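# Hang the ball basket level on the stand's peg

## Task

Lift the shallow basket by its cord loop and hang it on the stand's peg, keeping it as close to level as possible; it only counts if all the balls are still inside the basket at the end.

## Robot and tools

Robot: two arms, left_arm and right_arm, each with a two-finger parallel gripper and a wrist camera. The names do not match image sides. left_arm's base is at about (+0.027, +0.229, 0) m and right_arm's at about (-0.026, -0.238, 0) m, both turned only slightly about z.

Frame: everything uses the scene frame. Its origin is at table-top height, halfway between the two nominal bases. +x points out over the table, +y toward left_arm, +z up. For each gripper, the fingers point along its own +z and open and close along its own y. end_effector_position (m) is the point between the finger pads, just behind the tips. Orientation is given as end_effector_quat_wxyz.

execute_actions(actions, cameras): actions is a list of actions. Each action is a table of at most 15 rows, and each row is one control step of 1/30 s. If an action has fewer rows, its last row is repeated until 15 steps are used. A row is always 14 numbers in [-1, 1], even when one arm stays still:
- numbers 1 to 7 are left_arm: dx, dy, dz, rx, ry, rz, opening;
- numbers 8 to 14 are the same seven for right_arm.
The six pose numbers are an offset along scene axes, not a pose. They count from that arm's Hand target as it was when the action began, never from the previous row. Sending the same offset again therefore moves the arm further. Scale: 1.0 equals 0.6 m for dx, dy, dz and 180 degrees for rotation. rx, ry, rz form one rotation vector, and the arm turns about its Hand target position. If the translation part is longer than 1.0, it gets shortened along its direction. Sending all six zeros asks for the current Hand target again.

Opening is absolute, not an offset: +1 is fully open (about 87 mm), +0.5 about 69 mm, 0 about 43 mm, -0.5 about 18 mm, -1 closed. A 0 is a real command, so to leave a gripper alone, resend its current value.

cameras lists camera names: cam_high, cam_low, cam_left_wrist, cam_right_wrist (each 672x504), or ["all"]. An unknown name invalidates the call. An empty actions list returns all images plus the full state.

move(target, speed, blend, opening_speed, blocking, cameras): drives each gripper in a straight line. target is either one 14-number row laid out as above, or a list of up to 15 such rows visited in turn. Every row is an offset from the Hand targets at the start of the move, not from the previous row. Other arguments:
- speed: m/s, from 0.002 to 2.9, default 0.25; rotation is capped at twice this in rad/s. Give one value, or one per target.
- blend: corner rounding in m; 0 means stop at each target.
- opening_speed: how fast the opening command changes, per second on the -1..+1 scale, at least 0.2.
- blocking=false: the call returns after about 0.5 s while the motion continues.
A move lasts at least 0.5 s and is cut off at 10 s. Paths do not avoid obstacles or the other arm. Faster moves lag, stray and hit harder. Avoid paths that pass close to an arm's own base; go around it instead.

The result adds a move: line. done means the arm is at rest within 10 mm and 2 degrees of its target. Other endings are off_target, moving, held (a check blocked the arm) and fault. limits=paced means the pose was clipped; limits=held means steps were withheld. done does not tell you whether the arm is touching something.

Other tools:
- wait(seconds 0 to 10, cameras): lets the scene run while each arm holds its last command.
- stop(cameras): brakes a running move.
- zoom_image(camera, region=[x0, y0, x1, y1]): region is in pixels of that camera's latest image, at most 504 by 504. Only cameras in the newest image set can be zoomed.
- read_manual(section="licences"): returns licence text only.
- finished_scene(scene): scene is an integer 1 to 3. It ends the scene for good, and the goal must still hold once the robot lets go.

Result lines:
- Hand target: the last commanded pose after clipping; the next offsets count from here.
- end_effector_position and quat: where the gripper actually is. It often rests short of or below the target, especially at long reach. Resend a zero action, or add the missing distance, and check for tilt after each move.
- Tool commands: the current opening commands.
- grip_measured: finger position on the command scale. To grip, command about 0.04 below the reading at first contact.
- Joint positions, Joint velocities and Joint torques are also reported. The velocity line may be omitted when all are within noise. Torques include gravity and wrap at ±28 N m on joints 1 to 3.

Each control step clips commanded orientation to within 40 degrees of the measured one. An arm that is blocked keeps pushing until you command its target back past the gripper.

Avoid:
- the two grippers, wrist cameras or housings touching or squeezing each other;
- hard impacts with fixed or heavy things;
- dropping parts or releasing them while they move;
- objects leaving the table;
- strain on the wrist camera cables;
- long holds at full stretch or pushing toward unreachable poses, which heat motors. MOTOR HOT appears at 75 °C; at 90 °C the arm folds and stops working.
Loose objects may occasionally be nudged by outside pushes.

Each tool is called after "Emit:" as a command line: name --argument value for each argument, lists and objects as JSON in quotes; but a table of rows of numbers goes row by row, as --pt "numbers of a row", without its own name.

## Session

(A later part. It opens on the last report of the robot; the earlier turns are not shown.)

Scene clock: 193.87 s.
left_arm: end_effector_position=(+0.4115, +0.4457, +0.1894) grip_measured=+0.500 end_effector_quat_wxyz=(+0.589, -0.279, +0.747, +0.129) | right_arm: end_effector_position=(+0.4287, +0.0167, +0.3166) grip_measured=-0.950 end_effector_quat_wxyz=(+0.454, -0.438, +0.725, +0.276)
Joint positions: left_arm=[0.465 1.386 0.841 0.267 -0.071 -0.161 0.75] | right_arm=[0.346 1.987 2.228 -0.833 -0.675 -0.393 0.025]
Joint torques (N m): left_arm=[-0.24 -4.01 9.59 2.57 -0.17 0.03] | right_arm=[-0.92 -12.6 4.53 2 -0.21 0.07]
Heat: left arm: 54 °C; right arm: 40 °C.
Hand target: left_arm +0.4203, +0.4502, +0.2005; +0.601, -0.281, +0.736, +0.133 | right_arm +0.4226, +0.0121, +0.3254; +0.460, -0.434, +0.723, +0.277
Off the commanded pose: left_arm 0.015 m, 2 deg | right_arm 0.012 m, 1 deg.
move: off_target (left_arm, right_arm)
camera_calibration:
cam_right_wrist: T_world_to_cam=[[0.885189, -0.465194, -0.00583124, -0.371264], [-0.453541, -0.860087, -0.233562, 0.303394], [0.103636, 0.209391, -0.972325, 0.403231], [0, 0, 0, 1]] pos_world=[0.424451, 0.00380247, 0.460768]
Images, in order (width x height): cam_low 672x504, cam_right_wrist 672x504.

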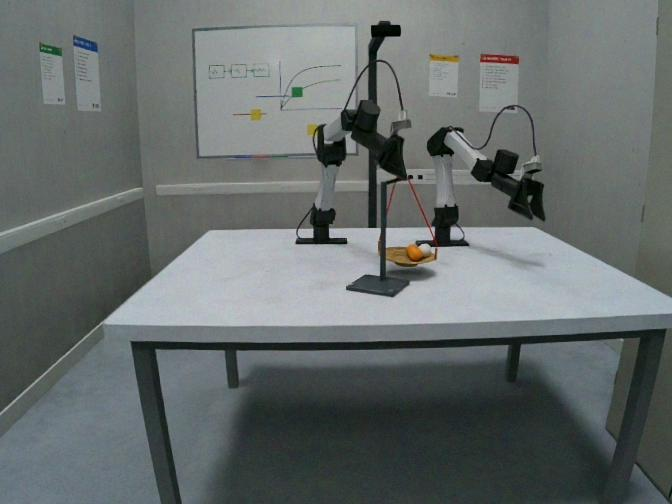

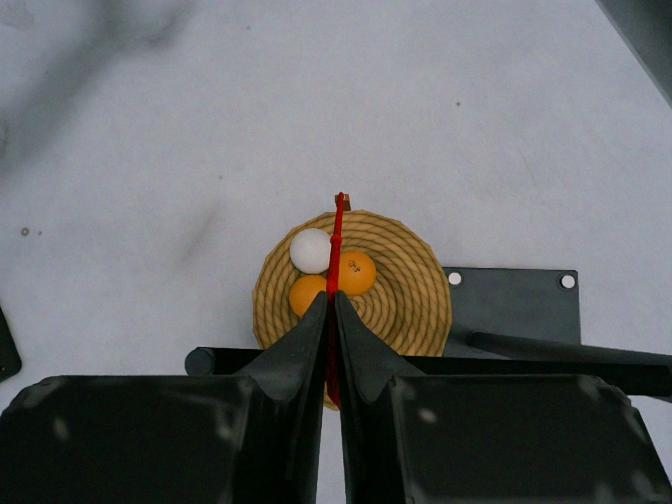

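Emit:
move --pt "0 0 0 0 0 0 0.5 0 0 0.038 0 0 0 -1" --pt "0 0 0 0 0 0 0.5 -0.0068 -0.0068 0.041 0 0 0 -1" --speed 0.05 --blend '[0.003,0]' --cameras '["cam_low"]'

Emit:
zoom_image --camera "cam_low" --region '[378, 160, 418, 190]'

Emit:
zoom_image --camera "cam_low" --region '[360, 215, 450, 265]'

Scene clock: 210.37 s.
left_arm: end_effector_position=(+0.4115, +0.4457, +0.1894) grip_measured=+0.500 end_effector_quat_wxyz=(+0.589, -0.279, +0.747, +0.129) | right_arm: end_effector_position=(+0.4148, +0.0074, +0.3489) grip_measured=-0.951 end_effector_quat_wxyz=(+0.459, -0.434, +0.725, +0.274)
Joint positions: left_arm=[0.465 1.386 0.841 0.267 -0.071 -0.161 0.75] | right_arm=[0.337 1.987 2.37 -0.963 -0.674 -0.39 0.024]
Joint torques (N m): left_arm=[-0.23 -4 9.61 2.57 -0.16 0.03] | right_arm=[-0.83 -8.01 9.03 1.87 -0.18 0.05]
Heat: left arm: 55 °C; right arm: 41 °C.
Hand target: left_arm +0.4203, +0.4502, +0.2005; +0.601, -0.281, +0.736, +0.133 | right_arm +0.4185, +0.0081, +0.3500; +0.460, -0.434, +0.723, +0.277
Off the commanded pose: left_arm 0.015 m, 2 deg | right_arm 0.004 m, 0 deg.
move: off_target (left_arm)
Images, in order (width x height): cam_low 672x504.

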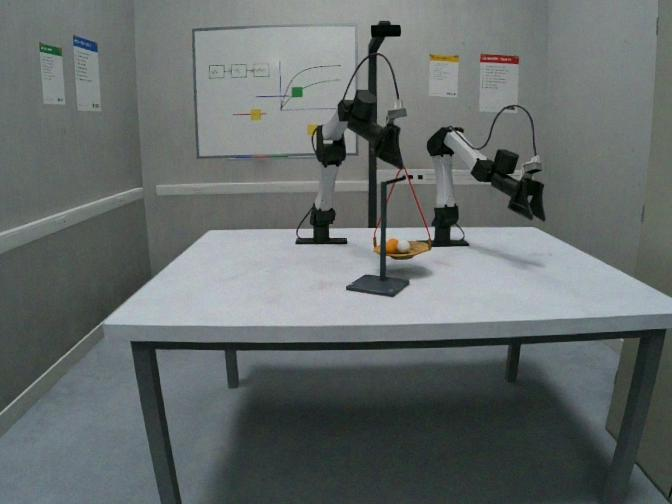

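Scaled by 12.600 from the camera's 672x504 image, which has a finer 960x720 frame.

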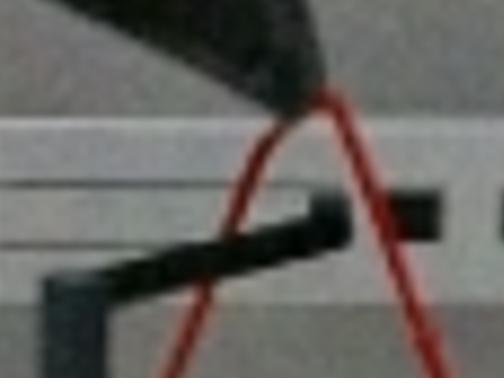

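Scaled by 5.600 from the camera's 672x504 image, which has a finer 960x720 frame.

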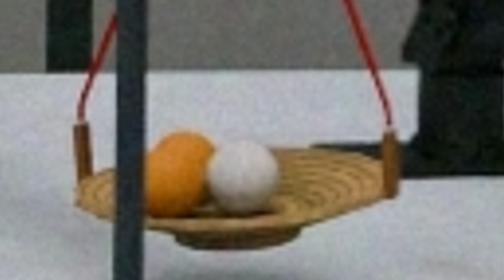

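Emit:
move --target '[0,0,0,0,0,0,0.5,-0.005,-0.002,-0.03,0,0,0,-1]' --speed 0.05 --cameras '["cam_low","cam_right_wrist"]'

Emit:
zoom_image --camera "cam_low" --region '[378, 160, 418, 190]'

Emit:
zoom_image --camera "cam_low" --region '[360, 215, 450, 265]'

Scene clock: 220.97 s.
left_arm: end_effector_position=(+0.4115, +0.4457, +0.1894) grip_measured=+0.500 end_effector_quat_wxyz=(+0.589, -0.279, +0.747, +0.129) | right_arm: end_effector_position=(+0.4165, +0.0097, +0.3231) grip_measured=-0.951 end_effector_quat_wxyz=(+0.445, -0.434, +0.731, +0.282)
Joint positions: left_arm=[0.465 1.386 0.841 0.267 -0.071 -0.161 0.75] | right_arm=[0.337 1.957 2.226 -0.881 -0.685 -0.39 0.024]
Joint torques (N m): left_arm=[-0.24 -4.01 9.62 2.56 -0.16 0.03] | right_arm=[-0.57 -11.96 4.44 2.24 -0.11 0]
Heat: left arm: 55 °C; right arm: 40 °C.
Hand target: left_arm +0.4203, +0.4502, +0.2005; +0.601, -0.281, +0.736, +0.133 | right_arm +0.4155, +0.0069, +0.3320; +0.460, -0.434, +0.723, +0.277
Off the commanded pose: left_arm 0.015 m, 2 deg | right_arm 0.009 m, 2 deg.
move: off_target (left_arm)
camera_calibration:
cam_right_wrist: T_world_to_cam=[[0.884218, -0.466283, -0.0271873, -0.356389], [-0.460056, -0.859402, -0.223106, 0.29276], [0.0806655, 0.209782, -0.974415, 0.422433], [0, 0, 0, 1]] pos_world=[0.415736, -0.003198, 0.467253]
Images, in order (width x height): cam_low 672x504, cam_right_wrist 672x504.

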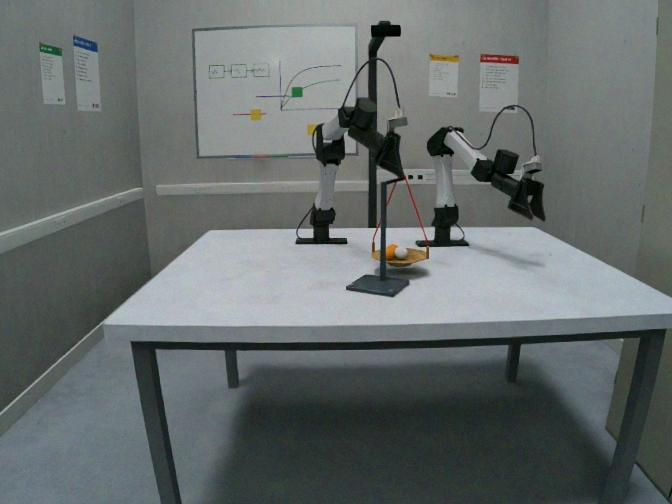

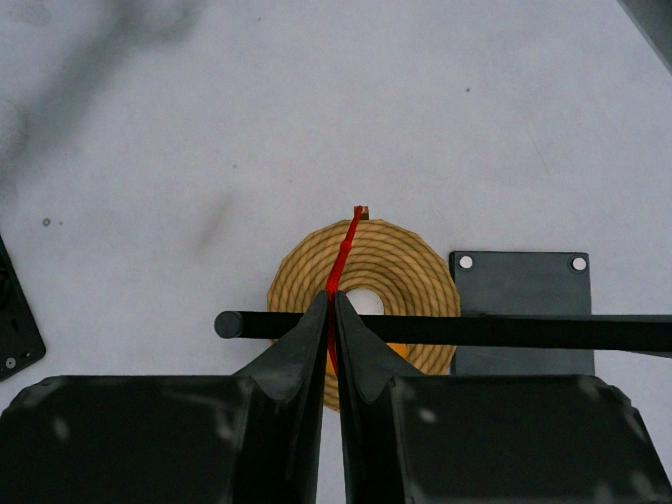

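Scaled by 12.600 from the camera's 672x504 image, which has a finer 960x720 frame.

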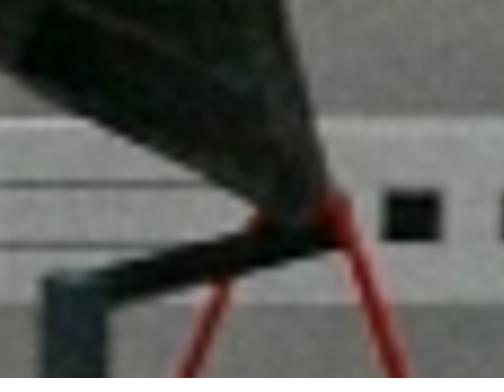

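Scaled by 5.600 from the camera's 672x504 image, which has a finer 960x720 frame.

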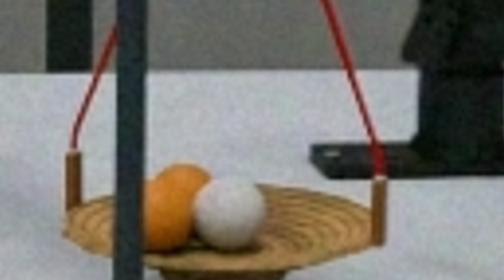

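Emit:
move --pt "0 0 0 0 0 0 0.5 0.0 0.0 -0.004 0 0 0 -1" --pt "0 0 0 0 0 0 0.5 0.0 0.0 -0.004 0 0 0 -0.6" --speed 0.03 --opening_speed 0.3 --cameras '["cam_low","cam_right_wrist"]'

Emit:
zoom_image --camera "cam_low" --region '[378, 160, 418, 190]'

Emit:
zoom_image --camera "cam_low" --region '[360, 215, 450, 265]'

Emit:
zoom_image --camera "cam_right_wrist" --region '[200, 200, 460, 400]'

Scene clock: 235.73 s.
left_arm: end_effector_position=(+0.4115, +0.4457, +0.1894) grip_measured=+0.500 end_effector_quat_wxyz=(+0.589, -0.279, +0.747, +0.129) | right_arm: end_effector_position=(+0.4179, +0.0105, +0.3230) grip_measured=-0.600 end_effector_quat_wxyz=(+0.451, -0.435, +0.727, +0.281)
Joint positions: left_arm=[0.465 1.386 0.841 0.267 -0.071 -0.161 0.75] | right_arm=[0.337 1.948 2.201 -0.851 -0.688 -0.39 0.2]
Joint torques (N m): left_arm=[-0.25 -4.01 9.62 2.56 -0.16 0.03] | right_arm=[-0.81 -11.59 4.81 2.09 -0.11 0]
Heat: left arm: 56 °C; right arm: 42 °C.
Hand target: left_arm +0.4203, +0.4502, +0.2005; +0.601, -0.281, +0.736, +0.133 | right_arm +0.4155, +0.0069, +0.3297; +0.460, -0.434, +0.723, +0.277
Off the commanded pose: left_arm 0.015 m, 2 deg | right_arm 0.008 m, 1 deg.
move: off_target (left_arm)
camera_calibration:
cam_right_wrist: T_world_to_cam=[[0.885388, -0.464507, -0.0179496, -0.360708], [-0.455386, -0.858955, -0.234138, 0.295602], [0.0933408, 0.215477, -0.972038, 0.416058], [0, 0, 0, 1]] pos_world=[0.415144, -0.00329315, 0.467161]
Images, in order (width x height): cam_low 672x504, cam_right_wrist 672x504.

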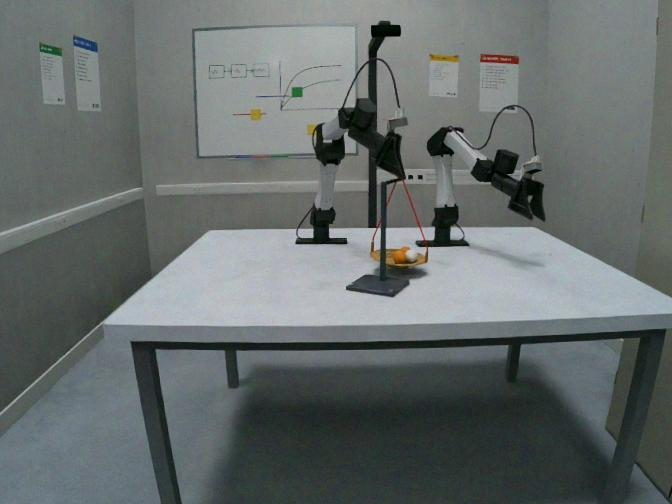

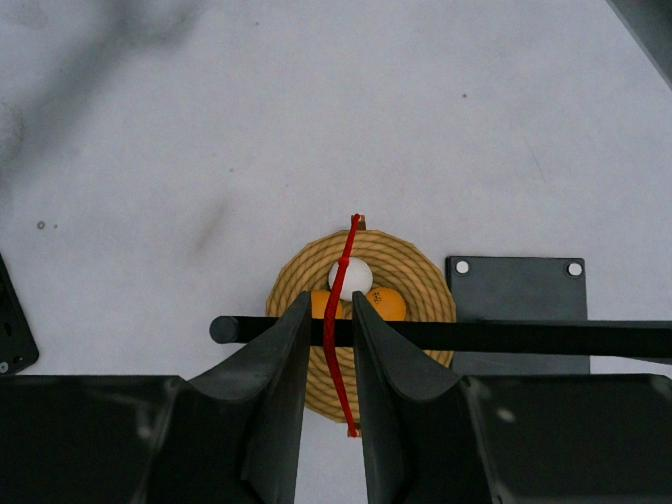

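Scaled by 12.600 from the camera's 672x504 image, which has a finer 960x720 frame.

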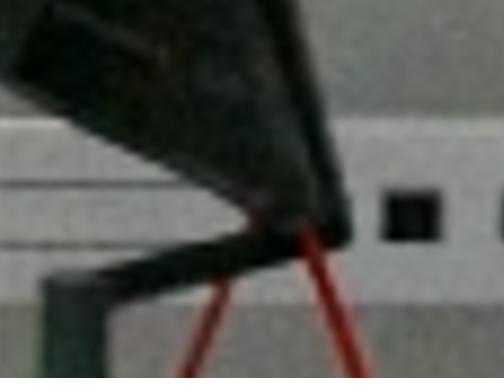

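Scaled by 5.600 from the camera's 672x504 image, which has a finer 960x720 frame.

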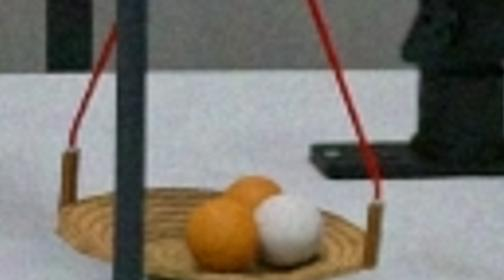

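Scaled by 1.938 from the camera's 672x504 image, which has a finer 960x720 frame.

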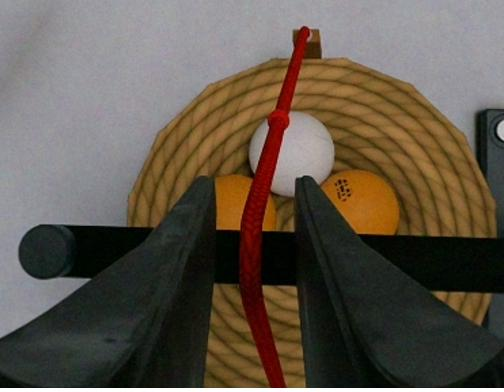

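Emit:
move --pt "0 0 0 0 0 0 0.5 -0.001 -0.002 -0.011 0 0 0 -0.6" --pt "0 0 0 0 0 0 0.5 -0.001 -0.002 -0.011 0 0 0 -1" --speed 0.04 --opening_speed 0.6 --cameras '["cam_low","cam_right_wrist"]'

Emit:
zoom_image --camera "cam_low" --region '[378, 160, 418, 190]'

Emit:
zoom_image --camera "cam_right_wrist" --region '[200, 200, 460, 400]'

Scene clock: 252.93 s.
left_arm: end_effector_position=(+0.4115, +0.4457, +0.1894) grip_measured=+0.500 end_effector_quat_wxyz=(+0.589, -0.279, +0.747, +0.129) | right_arm: end_effector_position=(+0.4197, +0.0109, +0.3203) grip_measured=-0.943 end_effector_quat_wxyz=(+0.459, -0.437, +0.720, +0.282)
Joint positions: left_arm=[0.465 1.386 0.841 0.267 -0.071 -0.161 0.75] | right_arm=[0.335 1.928 2.145 -0.796 -0.695 -0.39 0.029]
Joint torques (N m): left_arm=[-0.23 -4 9.62 2.57 -0.16 0.03] | right_arm=[-0.72 -11.4 4.57 1.86 0.02 0]
Heat: left arm: 57 °C; right arm: 44 °C.
Hand target: left_arm +0.4203, +0.4502, +0.2005; +0.601, -0.281, +0.736, +0.133 | right_arm +0.4149, +0.0057, +0.3230; +0.460, -0.434, +0.723, +0.277
Off the commanded pose: left_arm 0.015 m, 2 deg | right_arm 0.008 m, 1 deg.
move: off_target (left_arm)
camera_calibration:
cam_right_wrist: T_world_to_cam=[[0.887284, -0.46116, -0.00768134, -0.366284], [-0.448207, -0.858193, -0.250229, 0.298218], [0.108804, 0.225467, -0.968156, 0.405371], [0, 0, 0, 1]] pos_world=[0.414555, -0.00438451, 0.464272]
Images, in order (width x height): cam_low 672x504, cam_right_wrist 672x504.

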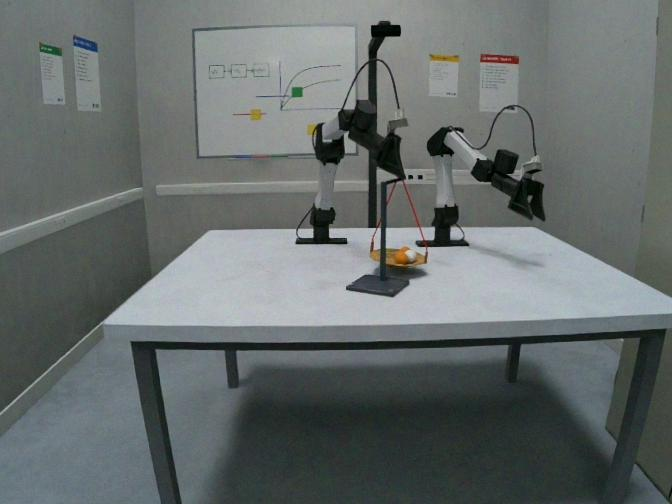

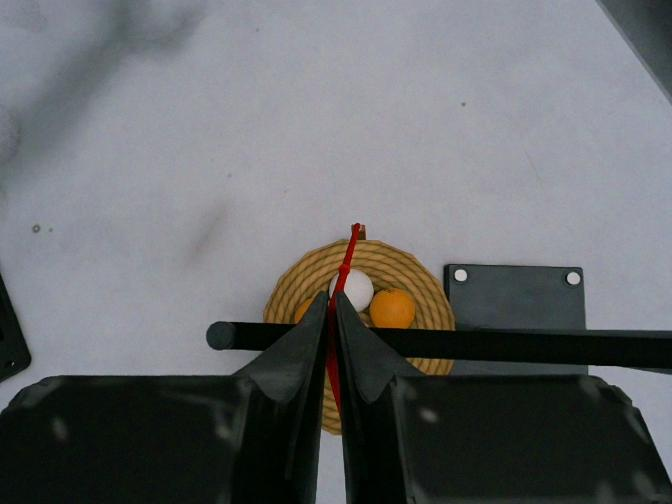

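Scaled by 12.600 from the camera's 672x504 image, which has a finer 960x720 frame.

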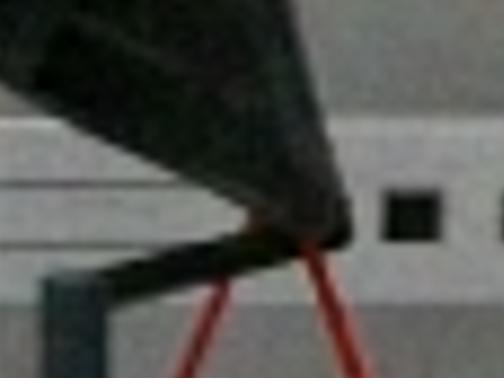

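Scaled by 1.938 from the camera's 672x504 image, which has a finer 960x720 frame.

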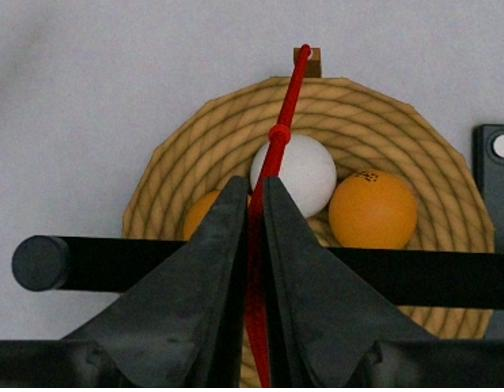

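Emit:
move --pt "0 0 0 0 0 0 0.5 0.0 0.0 0.033 0 0 0 -1" --speed 0.05 --cameras '["cam_low"]'

Emit:
zoom_image --camera "cam_low" --region '[378, 160, 418, 190]'

Emit:
zoom_image --camera "cam_low" --region '[360, 215, 450, 265]'

Scene clock: 265.10 s.
left_arm: end_effector_position=(+0.4115, +0.4457, +0.1894) grip_measured=+0.500 end_effector_quat_wxyz=(+0.589, -0.279, +0.747, +0.129) | right_arm: end_effector_position=(+0.4095, +0.0061, +0.3414) grip_measured=-0.943 end_effector_quat_wxyz=(+0.458, -0.435, +0.724, +0.278)
Joint positions: left_arm=[0.465 1.386 0.841 0.267 -0.071 -0.161 0.75] | right_arm=[0.335 1.933 2.254 -0.904 -0.685 -0.39 0.029]
Joint torques (N m): left_arm=[-0.24 -4.01 9.63 2.57 -0.16 0.03] | right_arm=[-0.96 -7.64 9.13 1.84 -0.1 0.03]
Heat: left arm: 57 °C; right arm: 42 °C.
Hand target: left_arm +0.4203, +0.4502, +0.2005; +0.601, -0.281, +0.736, +0.133 | right_arm +0.4149, +0.0057, +0.3428; +0.460, -0.434, +0.723, +0.277
Off the commanded pose: left_arm 0.015 m, 2 deg | right_arm 0.006 m, 0 deg.
move: off_target (left_arm)
Images, in order (width x height): cam_low 672x504.

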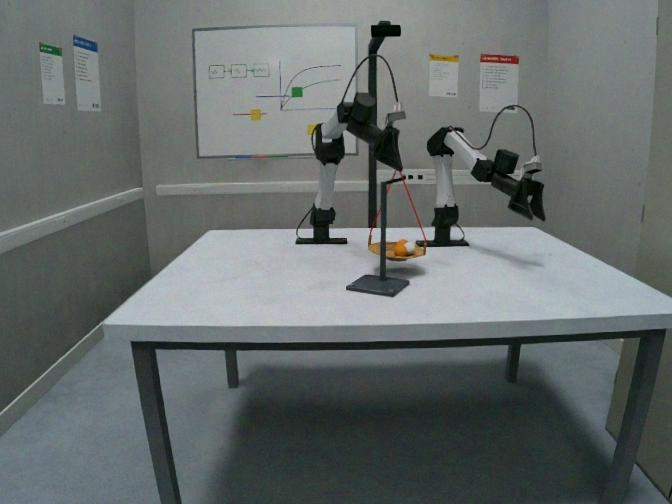

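Scaled by 12.600 from the camera's 672x504 image, which has a finer 960x720 frame.

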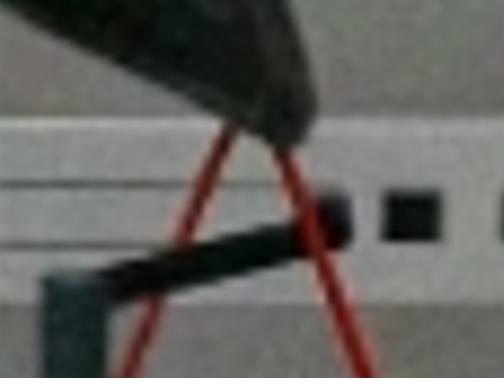

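Scaled by 5.600 from the camera's 672x504 image, which has a finer 960x720 frame.

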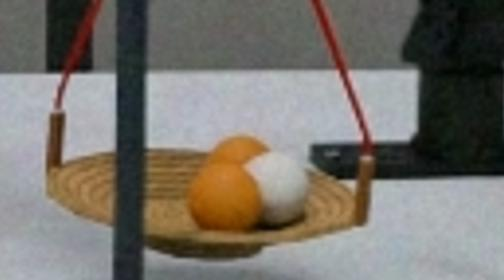

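Emit:
move --pt "0 0 0 0 0 0 0.5 0.0018 0.0017 -0.023 0 0 0 -1" --speed 0.05 --cameras '["cam_low"]'

Emit:
zoom_image --camera "cam_low" --region '[378, 160, 418, 190]'

Emit:
zoom_image --camera "cam_low" --region '[360, 215, 450, 265]'

Scene clock: 275.57 s.
left_arm: end_effector_position=(+0.4115, +0.4457, +0.1894) grip_measured=+0.500 end_effector_quat_wxyz=(+0.589, -0.279, +0.747, +0.129) | right_arm: end_effector_position=(+0.4151, +0.0079, +0.3271) grip_measured=-0.943 end_effector_quat_wxyz=(+0.454, -0.434, +0.726, +0.279)
Joint positions: left_arm=[0.465 1.386 0.841 0.267 -0.071 -0.161 0.75] | right_arm=[0.335 1.933 2.196 -0.856 -0.685 -0.39 0.029]
Joint torques (N m): left_arm=[-0.24 -4.01 9.62 2.57 -0.16 0.03] | right_arm=[-0.98 -10.55 5.07 2.17 -0.16 -0.04]
Heat: left arm: 58 °C; right arm: 40 °C.
Hand target: left_arm +0.4203, +0.4502, +0.2005; +0.601, -0.281, +0.736, +0.133 | right_arm +0.4159, +0.0067, +0.3290; +0.460, -0.434, +0.723, +0.278
Off the commanded pose: left_arm 0.015 m, 2 deg | right_arm 0.002 m, 1 deg.
move: off_target (left_arm)
Images, in order (width x height): cam_low 672x504.

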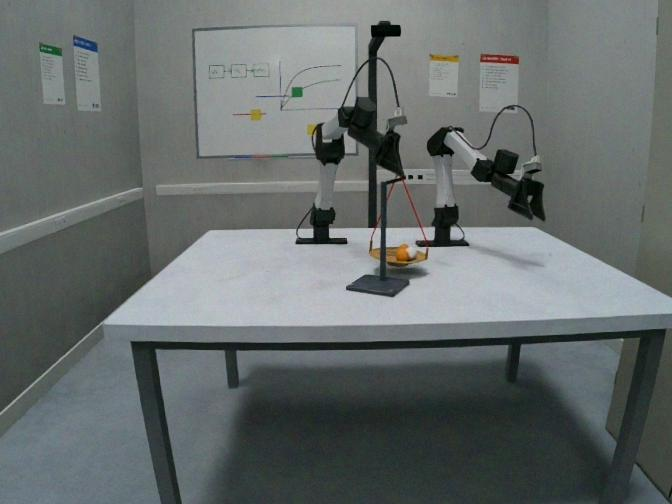

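Scaled by 12.600 from the camera's 672x504 image, which has a finer 960x720 frame.

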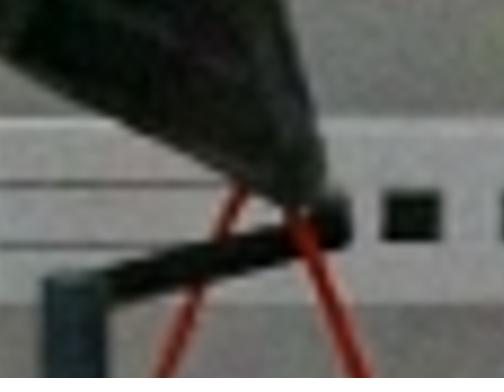

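Scaled by 5.600 from the camera's 672x504 image, which has a finer 960x720 frame.

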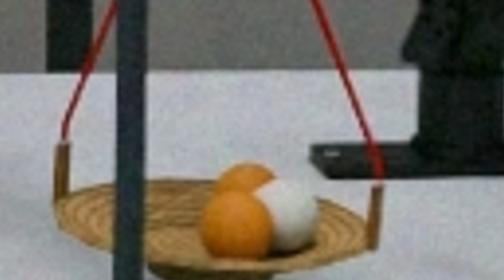

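Emit:
move --pt "0 0 0 0 0 0 0.5 -0.001 -0.002 -0.012 0 0 0 -1" --speed 0.04 --cameras '["cam_low"]'

Emit:
zoom_image --camera "cam_low" --region '[378, 160, 418, 190]'

Emit:
zoom_image --camera "cam_low" --region '[360, 215, 450, 265]'

Scene clock: 283.07 s.
left_arm: end_effector_position=(+0.4115, +0.4458, +0.1895) grip_measured=+0.500 end_effector_quat_wxyz=(+0.589, -0.279, +0.747, +0.129) | right_arm: end_effector_position=(+0.4189, +0.0098, +0.3199) grip_measured=-0.943 end_effector_quat_wxyz=(+0.458, -0.436, +0.723, +0.280)
Joint positions: left_arm=[0.465 1.386 0.841 0.268 -0.071 -0.161 0.75] | right_arm=[0.335 1.924 2.142 -0.8 -0.69 -0.39 0.029]
Joint torques (N m): left_arm=[-0.24 -4.01 9.61 2.56 -0.16 0.03] | right_arm=[-0.7 -11.22 4.44 1.93 -0.12 -0.02]
Heat: left arm: 58 °C; right arm: 39 °C.
Hand target: left_arm +0.4203, +0.4502, +0.2005; +0.601, -0.281, +0.736, +0.133 | right_arm +0.4155, +0.0055, +0.3216; +0.460, -0.434, +0.723, +0.277
Off the commanded pose: left_arm 0.015 m, 2 deg | right_arm 0.006 m, 0 deg.
move: off_target (left_arm)
Images, in order (width x height): cam_low 672x504.

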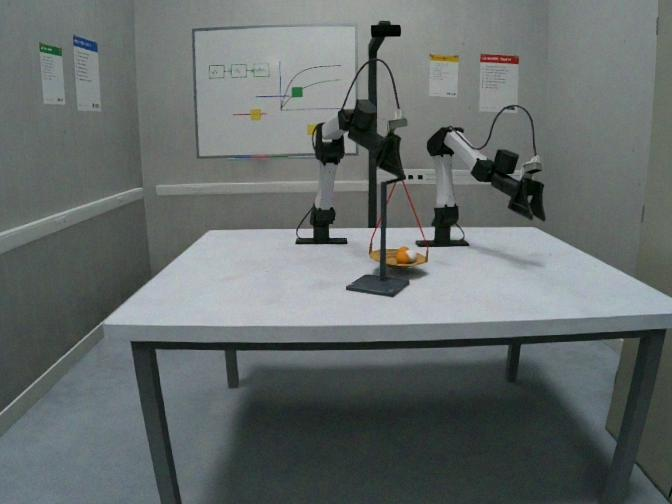

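Scaled by 12.600 from the camera's 672x504 image, which has a finer 960x720 frame.

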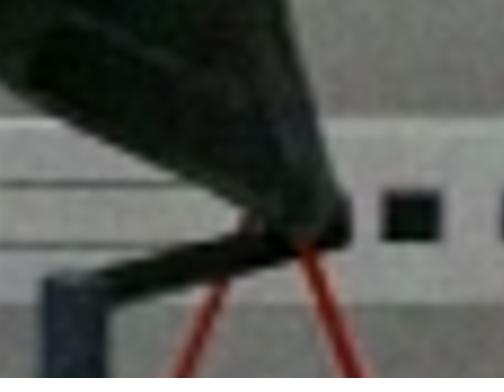

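Scaled by 5.600 from the camera's 672x504 image, which has a finer 960x720 frame.

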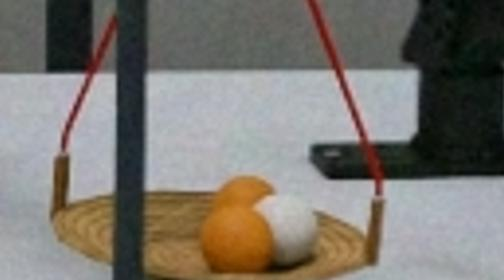

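Emit:
zoom_image --camera "cam_low" --region '[364, 230, 434, 274]'

Emit:
execute_actions --actions '[]' --cameras '["cam_right_wrist"]'

Scaled by 7.200 from the camera's 672x504 image, which has a finer 960x720 frame.

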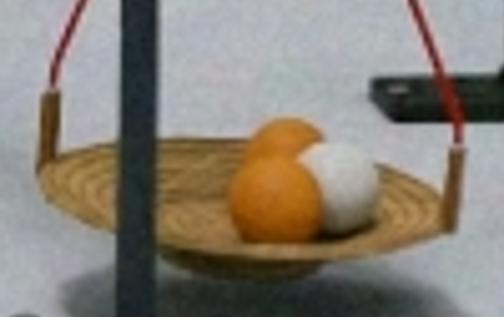

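Scene clock: 292.13 s.
left_arm: end_effector_position=(+0.4115, +0.4458, +0.1895) grip_measured=+0.500 end_effector_quat_wxyz=(+0.589, -0.279, +0.747, +0.129) | right_arm: end_effector_position=(+0.4189, +0.0098, +0.3202) grip_measured=-0.943 end_effector_quat_wxyz=(+0.458, -0.436, +0.722, +0.280)
Joint positions: left_arm=[0.465 1.386 0.841 0.268 -0.071 -0.161 0.75] | right_arm=[0.335 1.924 2.142 -0.8 -0.69 -0.39 0.029]
Joint velocities: within noise
Joint torques (N m): left_arm=[-0.23 -4.01 9.59 2.57 -0.16 0.03] | right_arm=[-0.64 -11.55 4.23 1.96 -0.15 -0.01]
Heat: left arm: 58 °C; right arm: 42 °C.
Hand target: left_arm +0.4203, +0.4502, +0.2005; +0.601, -0.281, +0.736, +0.133 | right_arm +0.4154, +0.0055, +0.3218; +0.460, -0.434, +0.723, +0.277
Tool commands: left_gripper/opening=+0.5 right_gripper/opening=-1.0
Off the commanded pose: left_arm 0.015 m, 2 deg | right_arm 0.006 m, 0 deg.
camera_calibration:
cam_right_wrist: T_world_to_cam=[[0.885204, -0.46514, -0.00766635, -0.365238], [-0.452508, -0.857108, -0.246177, 0.29744], [0.107936, 0.221386, -0.969195, 0.406263], [0, 0, 0, 1]] pos_world=[0.414054, -0.00488976, 0.464171]
Images, in order (width x height): cam_right_wrist 672x504.

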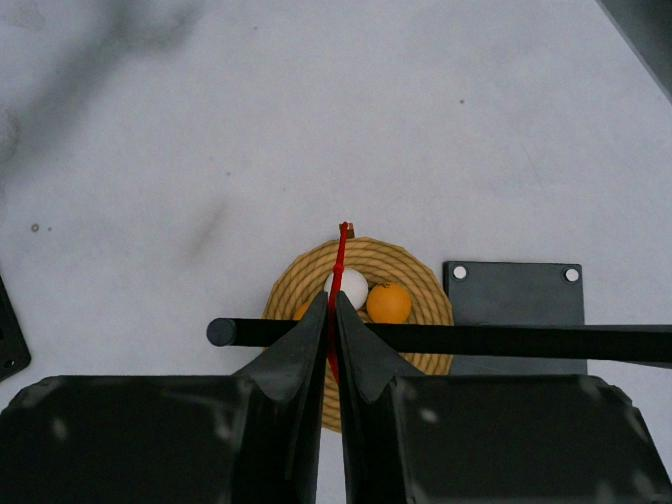

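Emit:
move --pt "0 0 0 0 0 0 0.5 0 0 0.036 0 0 0 -1" --pt "0 0 0 0 0 0 0.5 -0.004 -0.008 0.034 0 0 0 -1" --pt "0 0 0 0 0 0 0.5 -0.004 -0.008 0.006 0 0 0 -1" --speed 0.05 --blend '[0.003,0.003,0]' --cameras '["cam_low","cam_right_wrist"]'

Emit:
zoom_image --camera "cam_low" --region '[378, 160, 418, 190]'

Emit:
zoom_image --camera "cam_low" --region '[364, 230, 434, 274]'

Scene clock: 302.50 s.
left_arm: end_effector_position=(+0.4115, +0.4458, +0.1895) grip_measured=+0.500 end_effector_quat_wxyz=(+0.589, -0.279, +0.747, +0.129) | right_arm: end_effector_position=(+0.4172, +0.0041, +0.3275) grip_measured=-0.945 end_effector_quat_wxyz=(+0.464, -0.433, +0.720, +0.280)
Joint positions: left_arm=[0.465 1.386 0.841 0.268 -0.071 -0.161 0.75] | right_arm=[0.322 1.909 2.144 -0.805 -0.701 -0.39 0.028]
Joint torques (N m): left_arm=[-0.24 -4 9.62 2.57 -0.16 0.03] | right_arm=[-0.35 -10.65 4.68 1.86 -0.15 -0.04]
Heat: left arm: 58 °C; right arm: 44 °C.
Hand target: left_arm +0.4203, +0.4502, +0.2005; +0.601, -0.281, +0.736, +0.133 | right_arm +0.4130, +0.0007, +0.3253; +0.460, -0.434, +0.723, +0.277
Off the commanded pose: left_arm 0.015 m, 2 deg | right_arm 0.006 m, 1 deg.
move: off_target (left_arm); blend cut to 0.0027 m at target 1, 0.0027 m at target 2
camera_calibration:
cam_right_wrist: T_world_to_cam=[[0.883386, -0.468629, -0.00401288, -0.366668], [-0.453718, -0.85307, -0.257706, 0.297855], [0.117345, 0.229474, -0.966215, 0.409835], [0, 0, 0, 1]] pos_world=[0.410959, -0.0117869, 0.471277]
Images, in order (width x height): cam_low 672x504, cam_right_wrist 672x504.

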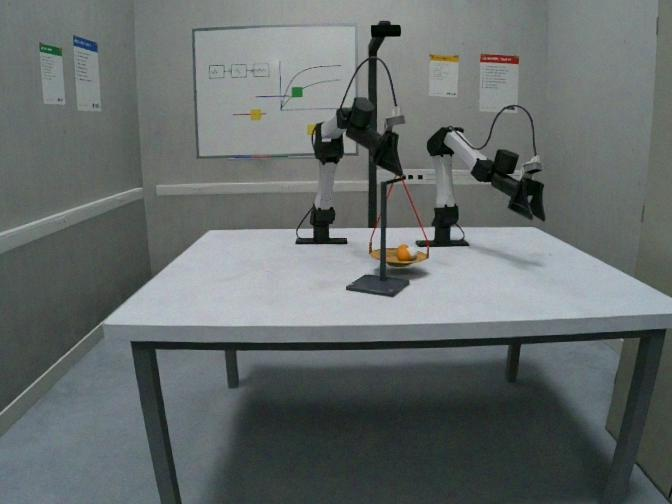

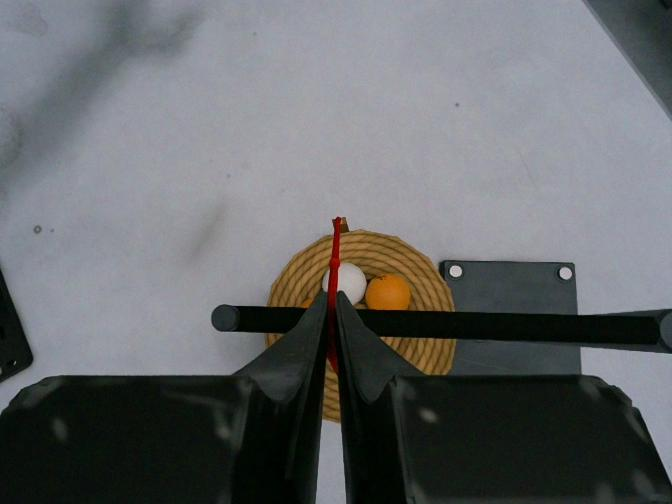

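Scaled by 12.600 from the camera's 672x504 image, which has a finer 960x720 frame.

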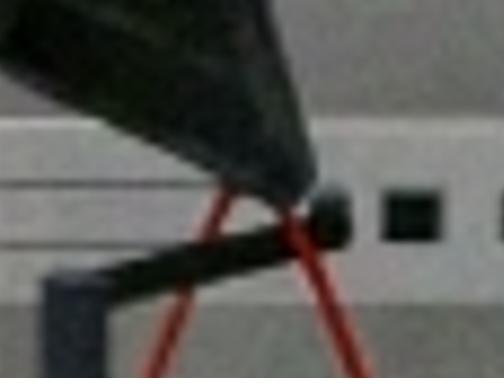

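Scaled by 7.200 from the camera's 672x504 image, which has a finer 960x720 frame.

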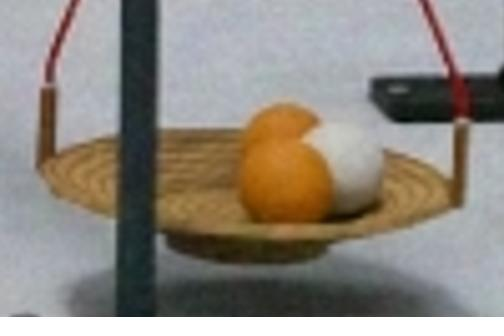

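Emit:
move --pt "0 0 0 0 0 0 0.5 -0.001 -0.002 -0.012 0 0 0 -1" --pt "0 0 0 0 0 0 0.5 -0.001 -0.002 -0.012 0 0 0 -0.6" --speed 0.04 --opening_speed 0.3 --cameras '["cam_low","cam_right_wrist"]'

Emit:
zoom_image --camera "cam_low" --region '[378, 160, 418, 190]'

Emit:
zoom_image --camera "cam_low" --region '[364, 230, 434, 274]'

Emit:
zoom_image --camera "cam_right_wrist" --region '[200, 200, 460, 440]'

Scene clock: 328.90 s.
left_arm: end_effector_position=(+0.4115, +0.4458, +0.1895) grip_measured=+0.500 end_effector_quat_wxyz=(+0.589, -0.279, +0.747, +0.129) | right_arm: end_effector_position=(+0.4186, +0.0081, +0.3204) grip_measured=-0.601 end_effector_quat_wxyz=(+0.466, -0.438, +0.712, +0.289)
Joint positions: left_arm=[0.465 1.386 0.841 0.268 -0.071 -0.161 0.75] | right_arm=[0.322 1.901 2.089 -0.748 -0.723 -0.39 0.2]
Joint torques (N m): left_arm=[-0.24 -4 9.61 2.56 -0.16 0.03] | right_arm=[-0.9 -11.44 4.56 1.57 0.09 -0.05]
Heat: left arm: 59 °C; right arm: 43 °C.
Hand target: left_arm +0.4203, +0.4502, +0.2005; +0.601, -0.281, +0.736, +0.133 | right_arm +0.4124, -0.0005, +0.3181; +0.460, -0.434, +0.723, +0.278
Off the commanded pose: left_arm 0.015 m, 2 deg | right_arm 0.011 m, 2 deg.
move: off_target (left_arm, right_arm); target 2's new opening was sent with right_arm's hand 0.011 m and 2 deg from that target
camera_calibration:
cam_right_wrist: T_world_to_cam=[[0.892205, -0.451599, -0.00533126, -0.369493], [-0.435802, -0.857778, -0.272568, 0.297409], [0.118518, 0.24551, -0.962122, 0.40004], [0, 0, 0, 1]] pos_world=[0.411863, -0.00996536, 0.463981]
Images, in order (width x height): cam_low 672x504, cam_right_wrist 672x504.

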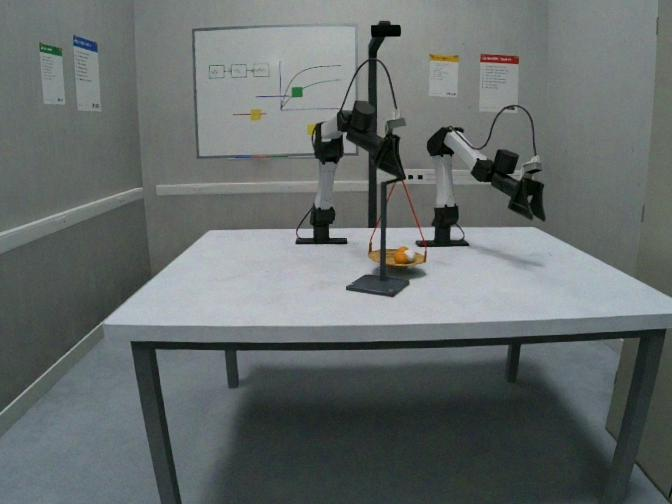

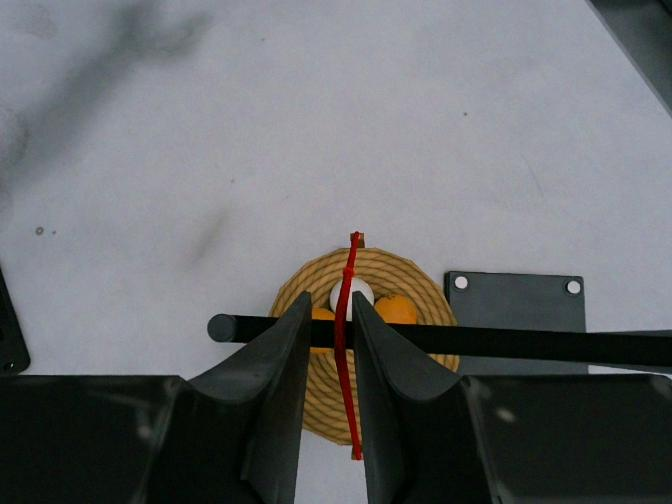

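Scaled by 12.600 from the camera's 672x504 image, which has a finer 960x720 frame.

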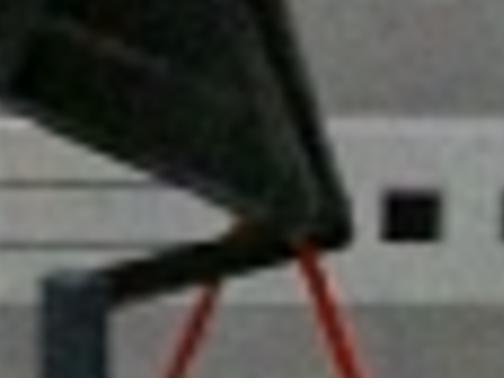

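Scaled by 7.200 from the camera's 672x504 image, which has a finer 960x720 frame.

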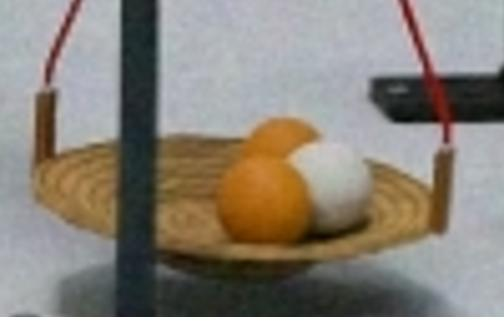

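Scaled by 1.938 from the camera's 672x504 image, which has a finer 960x720 frame.

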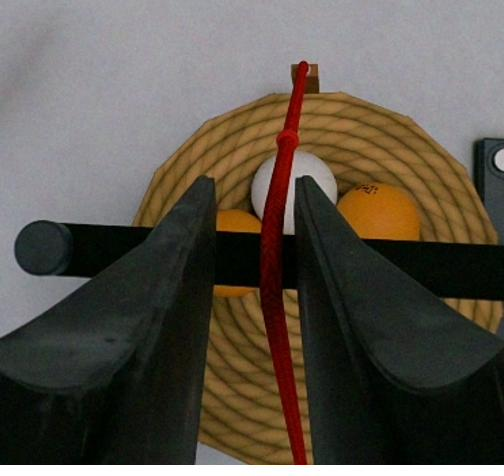

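Emit:
move --pt "0 0 0 0 0 0 0.5 0 0 0 0 0 0 -1" --pt "0 0 0 0 0 0 0.5 0 0 0.042 0 0 0 -1" --pt "0 0 0 0 0 0 0.5 0.0017 0.0035 0.036 0 0 0 -1" --pt "0 0 0 0 0 0 0.5 0.0017 0.0035 0.012 0 0 0 -1" --speed 0.05 --opening_speed 0.8 --blend '[0,0.002,0.002,0]' --cameras '["cam_low"]'

Emit:
zoom_image --camera "cam_low" --region '[378, 160, 418, 190]'

Emit:
zoom_image --camera "cam_low" --region '[364, 230, 434, 274]'

Scene clock: 343.67 s.
left_arm: end_effector_position=(+0.4115, +0.4458, +0.1895) grip_measured=+0.500 end_effector_quat_wxyz=(+0.589, -0.279, +0.747, +0.129) | right_arm: end_effector_position=(+0.4132, +0.0025, +0.3289) grip_measured=-0.945 end_effector_quat_wxyz=(+0.460, -0.433, +0.723, +0.279)
Joint positions: left_arm=[0.465 1.386 0.841 0.268 -0.071 -0.161 0.75] | right_arm=[0.322 1.902 2.147 -0.825 -0.698 -0.393 0.028]
Joint torques (N m): left_arm=[-0.24 -4 9.61 2.57 -0.16 0.03] | right_arm=[-0.61 -9.66 4.56 2.05 -0.1 -0.03]
Heat: left arm: 60 °C; right arm: 44 °C.
Hand target: left_arm +0.4203, +0.4502, +0.2005; +0.601, -0.281, +0.736, +0.133 | right_arm +0.4134, +0.0016, +0.3252; +0.460, -0.434, +0.723, +0.277
Off the commanded pose: left_arm 0.015 m, 2 deg | right_arm 0.004 m, 0 deg.
move: off_target (left_arm)
Images, in order (width x height): cam_low 672x504.

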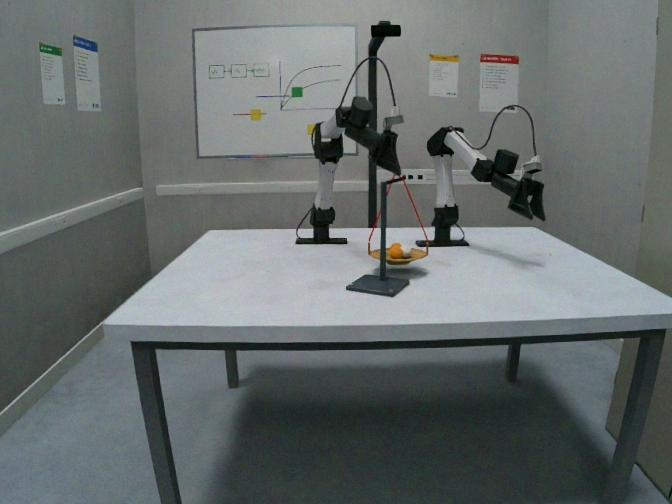

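Scaled by 12.600 from the camera's 672x504 image, which has a finer 960x720 frame.

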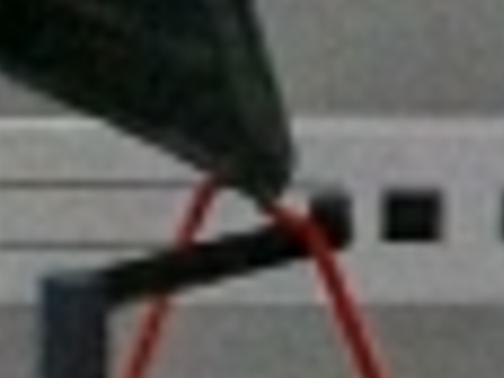

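Scaled by 7.200 from the camera's 672x504 image, which has a finer 960x720 frame.

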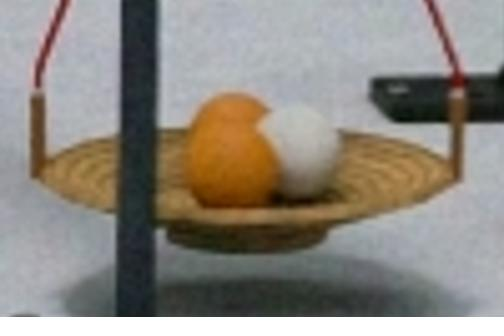

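Emit:
move --pt "0 0 0 0 0 0 0.5 0 0 0.027 0 0 0 -1" --pt "0 0 0 0 0 0 0.5 0.0028 0.0055 0.027 0 0 0 -1" --pt "0 0 0 0 0 0 0.5 0.0028 0.0055 0.0 0 0 0 -1" --speed 0.05 --blend '[0.002,0.002,0]' --cameras '["cam_low"]'

Emit:
zoom_image --camera "cam_low" --region '[378, 160, 418, 190]'

Emit:
zoom_image --camera "cam_low" --region '[364, 230, 434, 274]'

Scene clock: 351.93 s.
left_arm: end_effector_position=(+0.4115, +0.4458, +0.1895) grip_measured=+0.500 end_effector_quat_wxyz=(+0.589, -0.279, +0.747, +0.129) | right_arm: end_effector_position=(+0.4157, +0.0043, +0.3283) grip_measured=-0.945 end_effector_quat_wxyz=(+0.461, -0.434, +0.722, +0.278)
Joint positions: left_arm=[0.465 1.386 0.841 0.268 -0.071 -0.161 0.75] | right_arm=[0.326 1.913 2.16 -0.825 -0.693 -0.393 0.028]
Joint torques (N m): left_arm=[-0.24 -4 9.59 2.57 -0.16 0.03] | right_arm=[0.17 -9.89 5.03 2.02 -0.04 0.04]
Heat: left arm: 60 °C; right arm: 44 °C.
Hand target: left_arm +0.4203, +0.4502, +0.2005; +0.601, -0.281, +0.736, +0.133 | right_arm +0.4151, +0.0049, +0.3254; +0.460, -0.434, +0.723, +0.277
Off the commanded pose: left_arm 0.015 m, 2 deg | right_arm 0.003 m, 0 deg.
move: off_target (left_arm); blend cut to 0.0019 m at target 1, 0.0019 m at target 2
Images, in order (width x height): cam_low 672x504.

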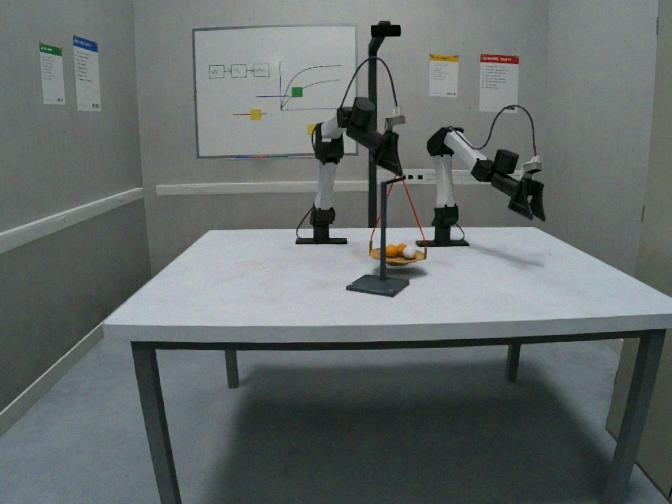

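Scaled by 12.600 from the camera's 672x504 image, which has a finer 960x720 frame.

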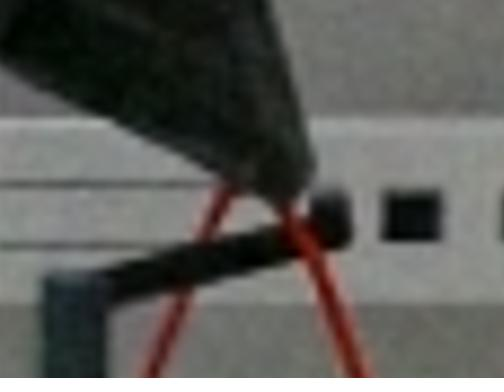

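Scaled by 7.200 from the camera's 672x504 image, which has a finer 960x720 frame.

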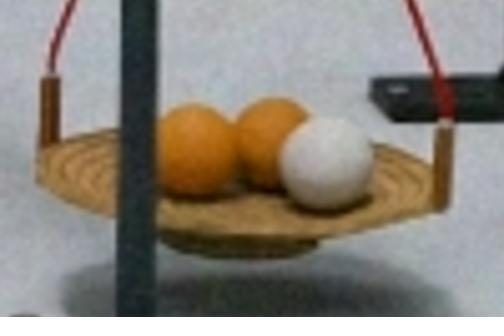

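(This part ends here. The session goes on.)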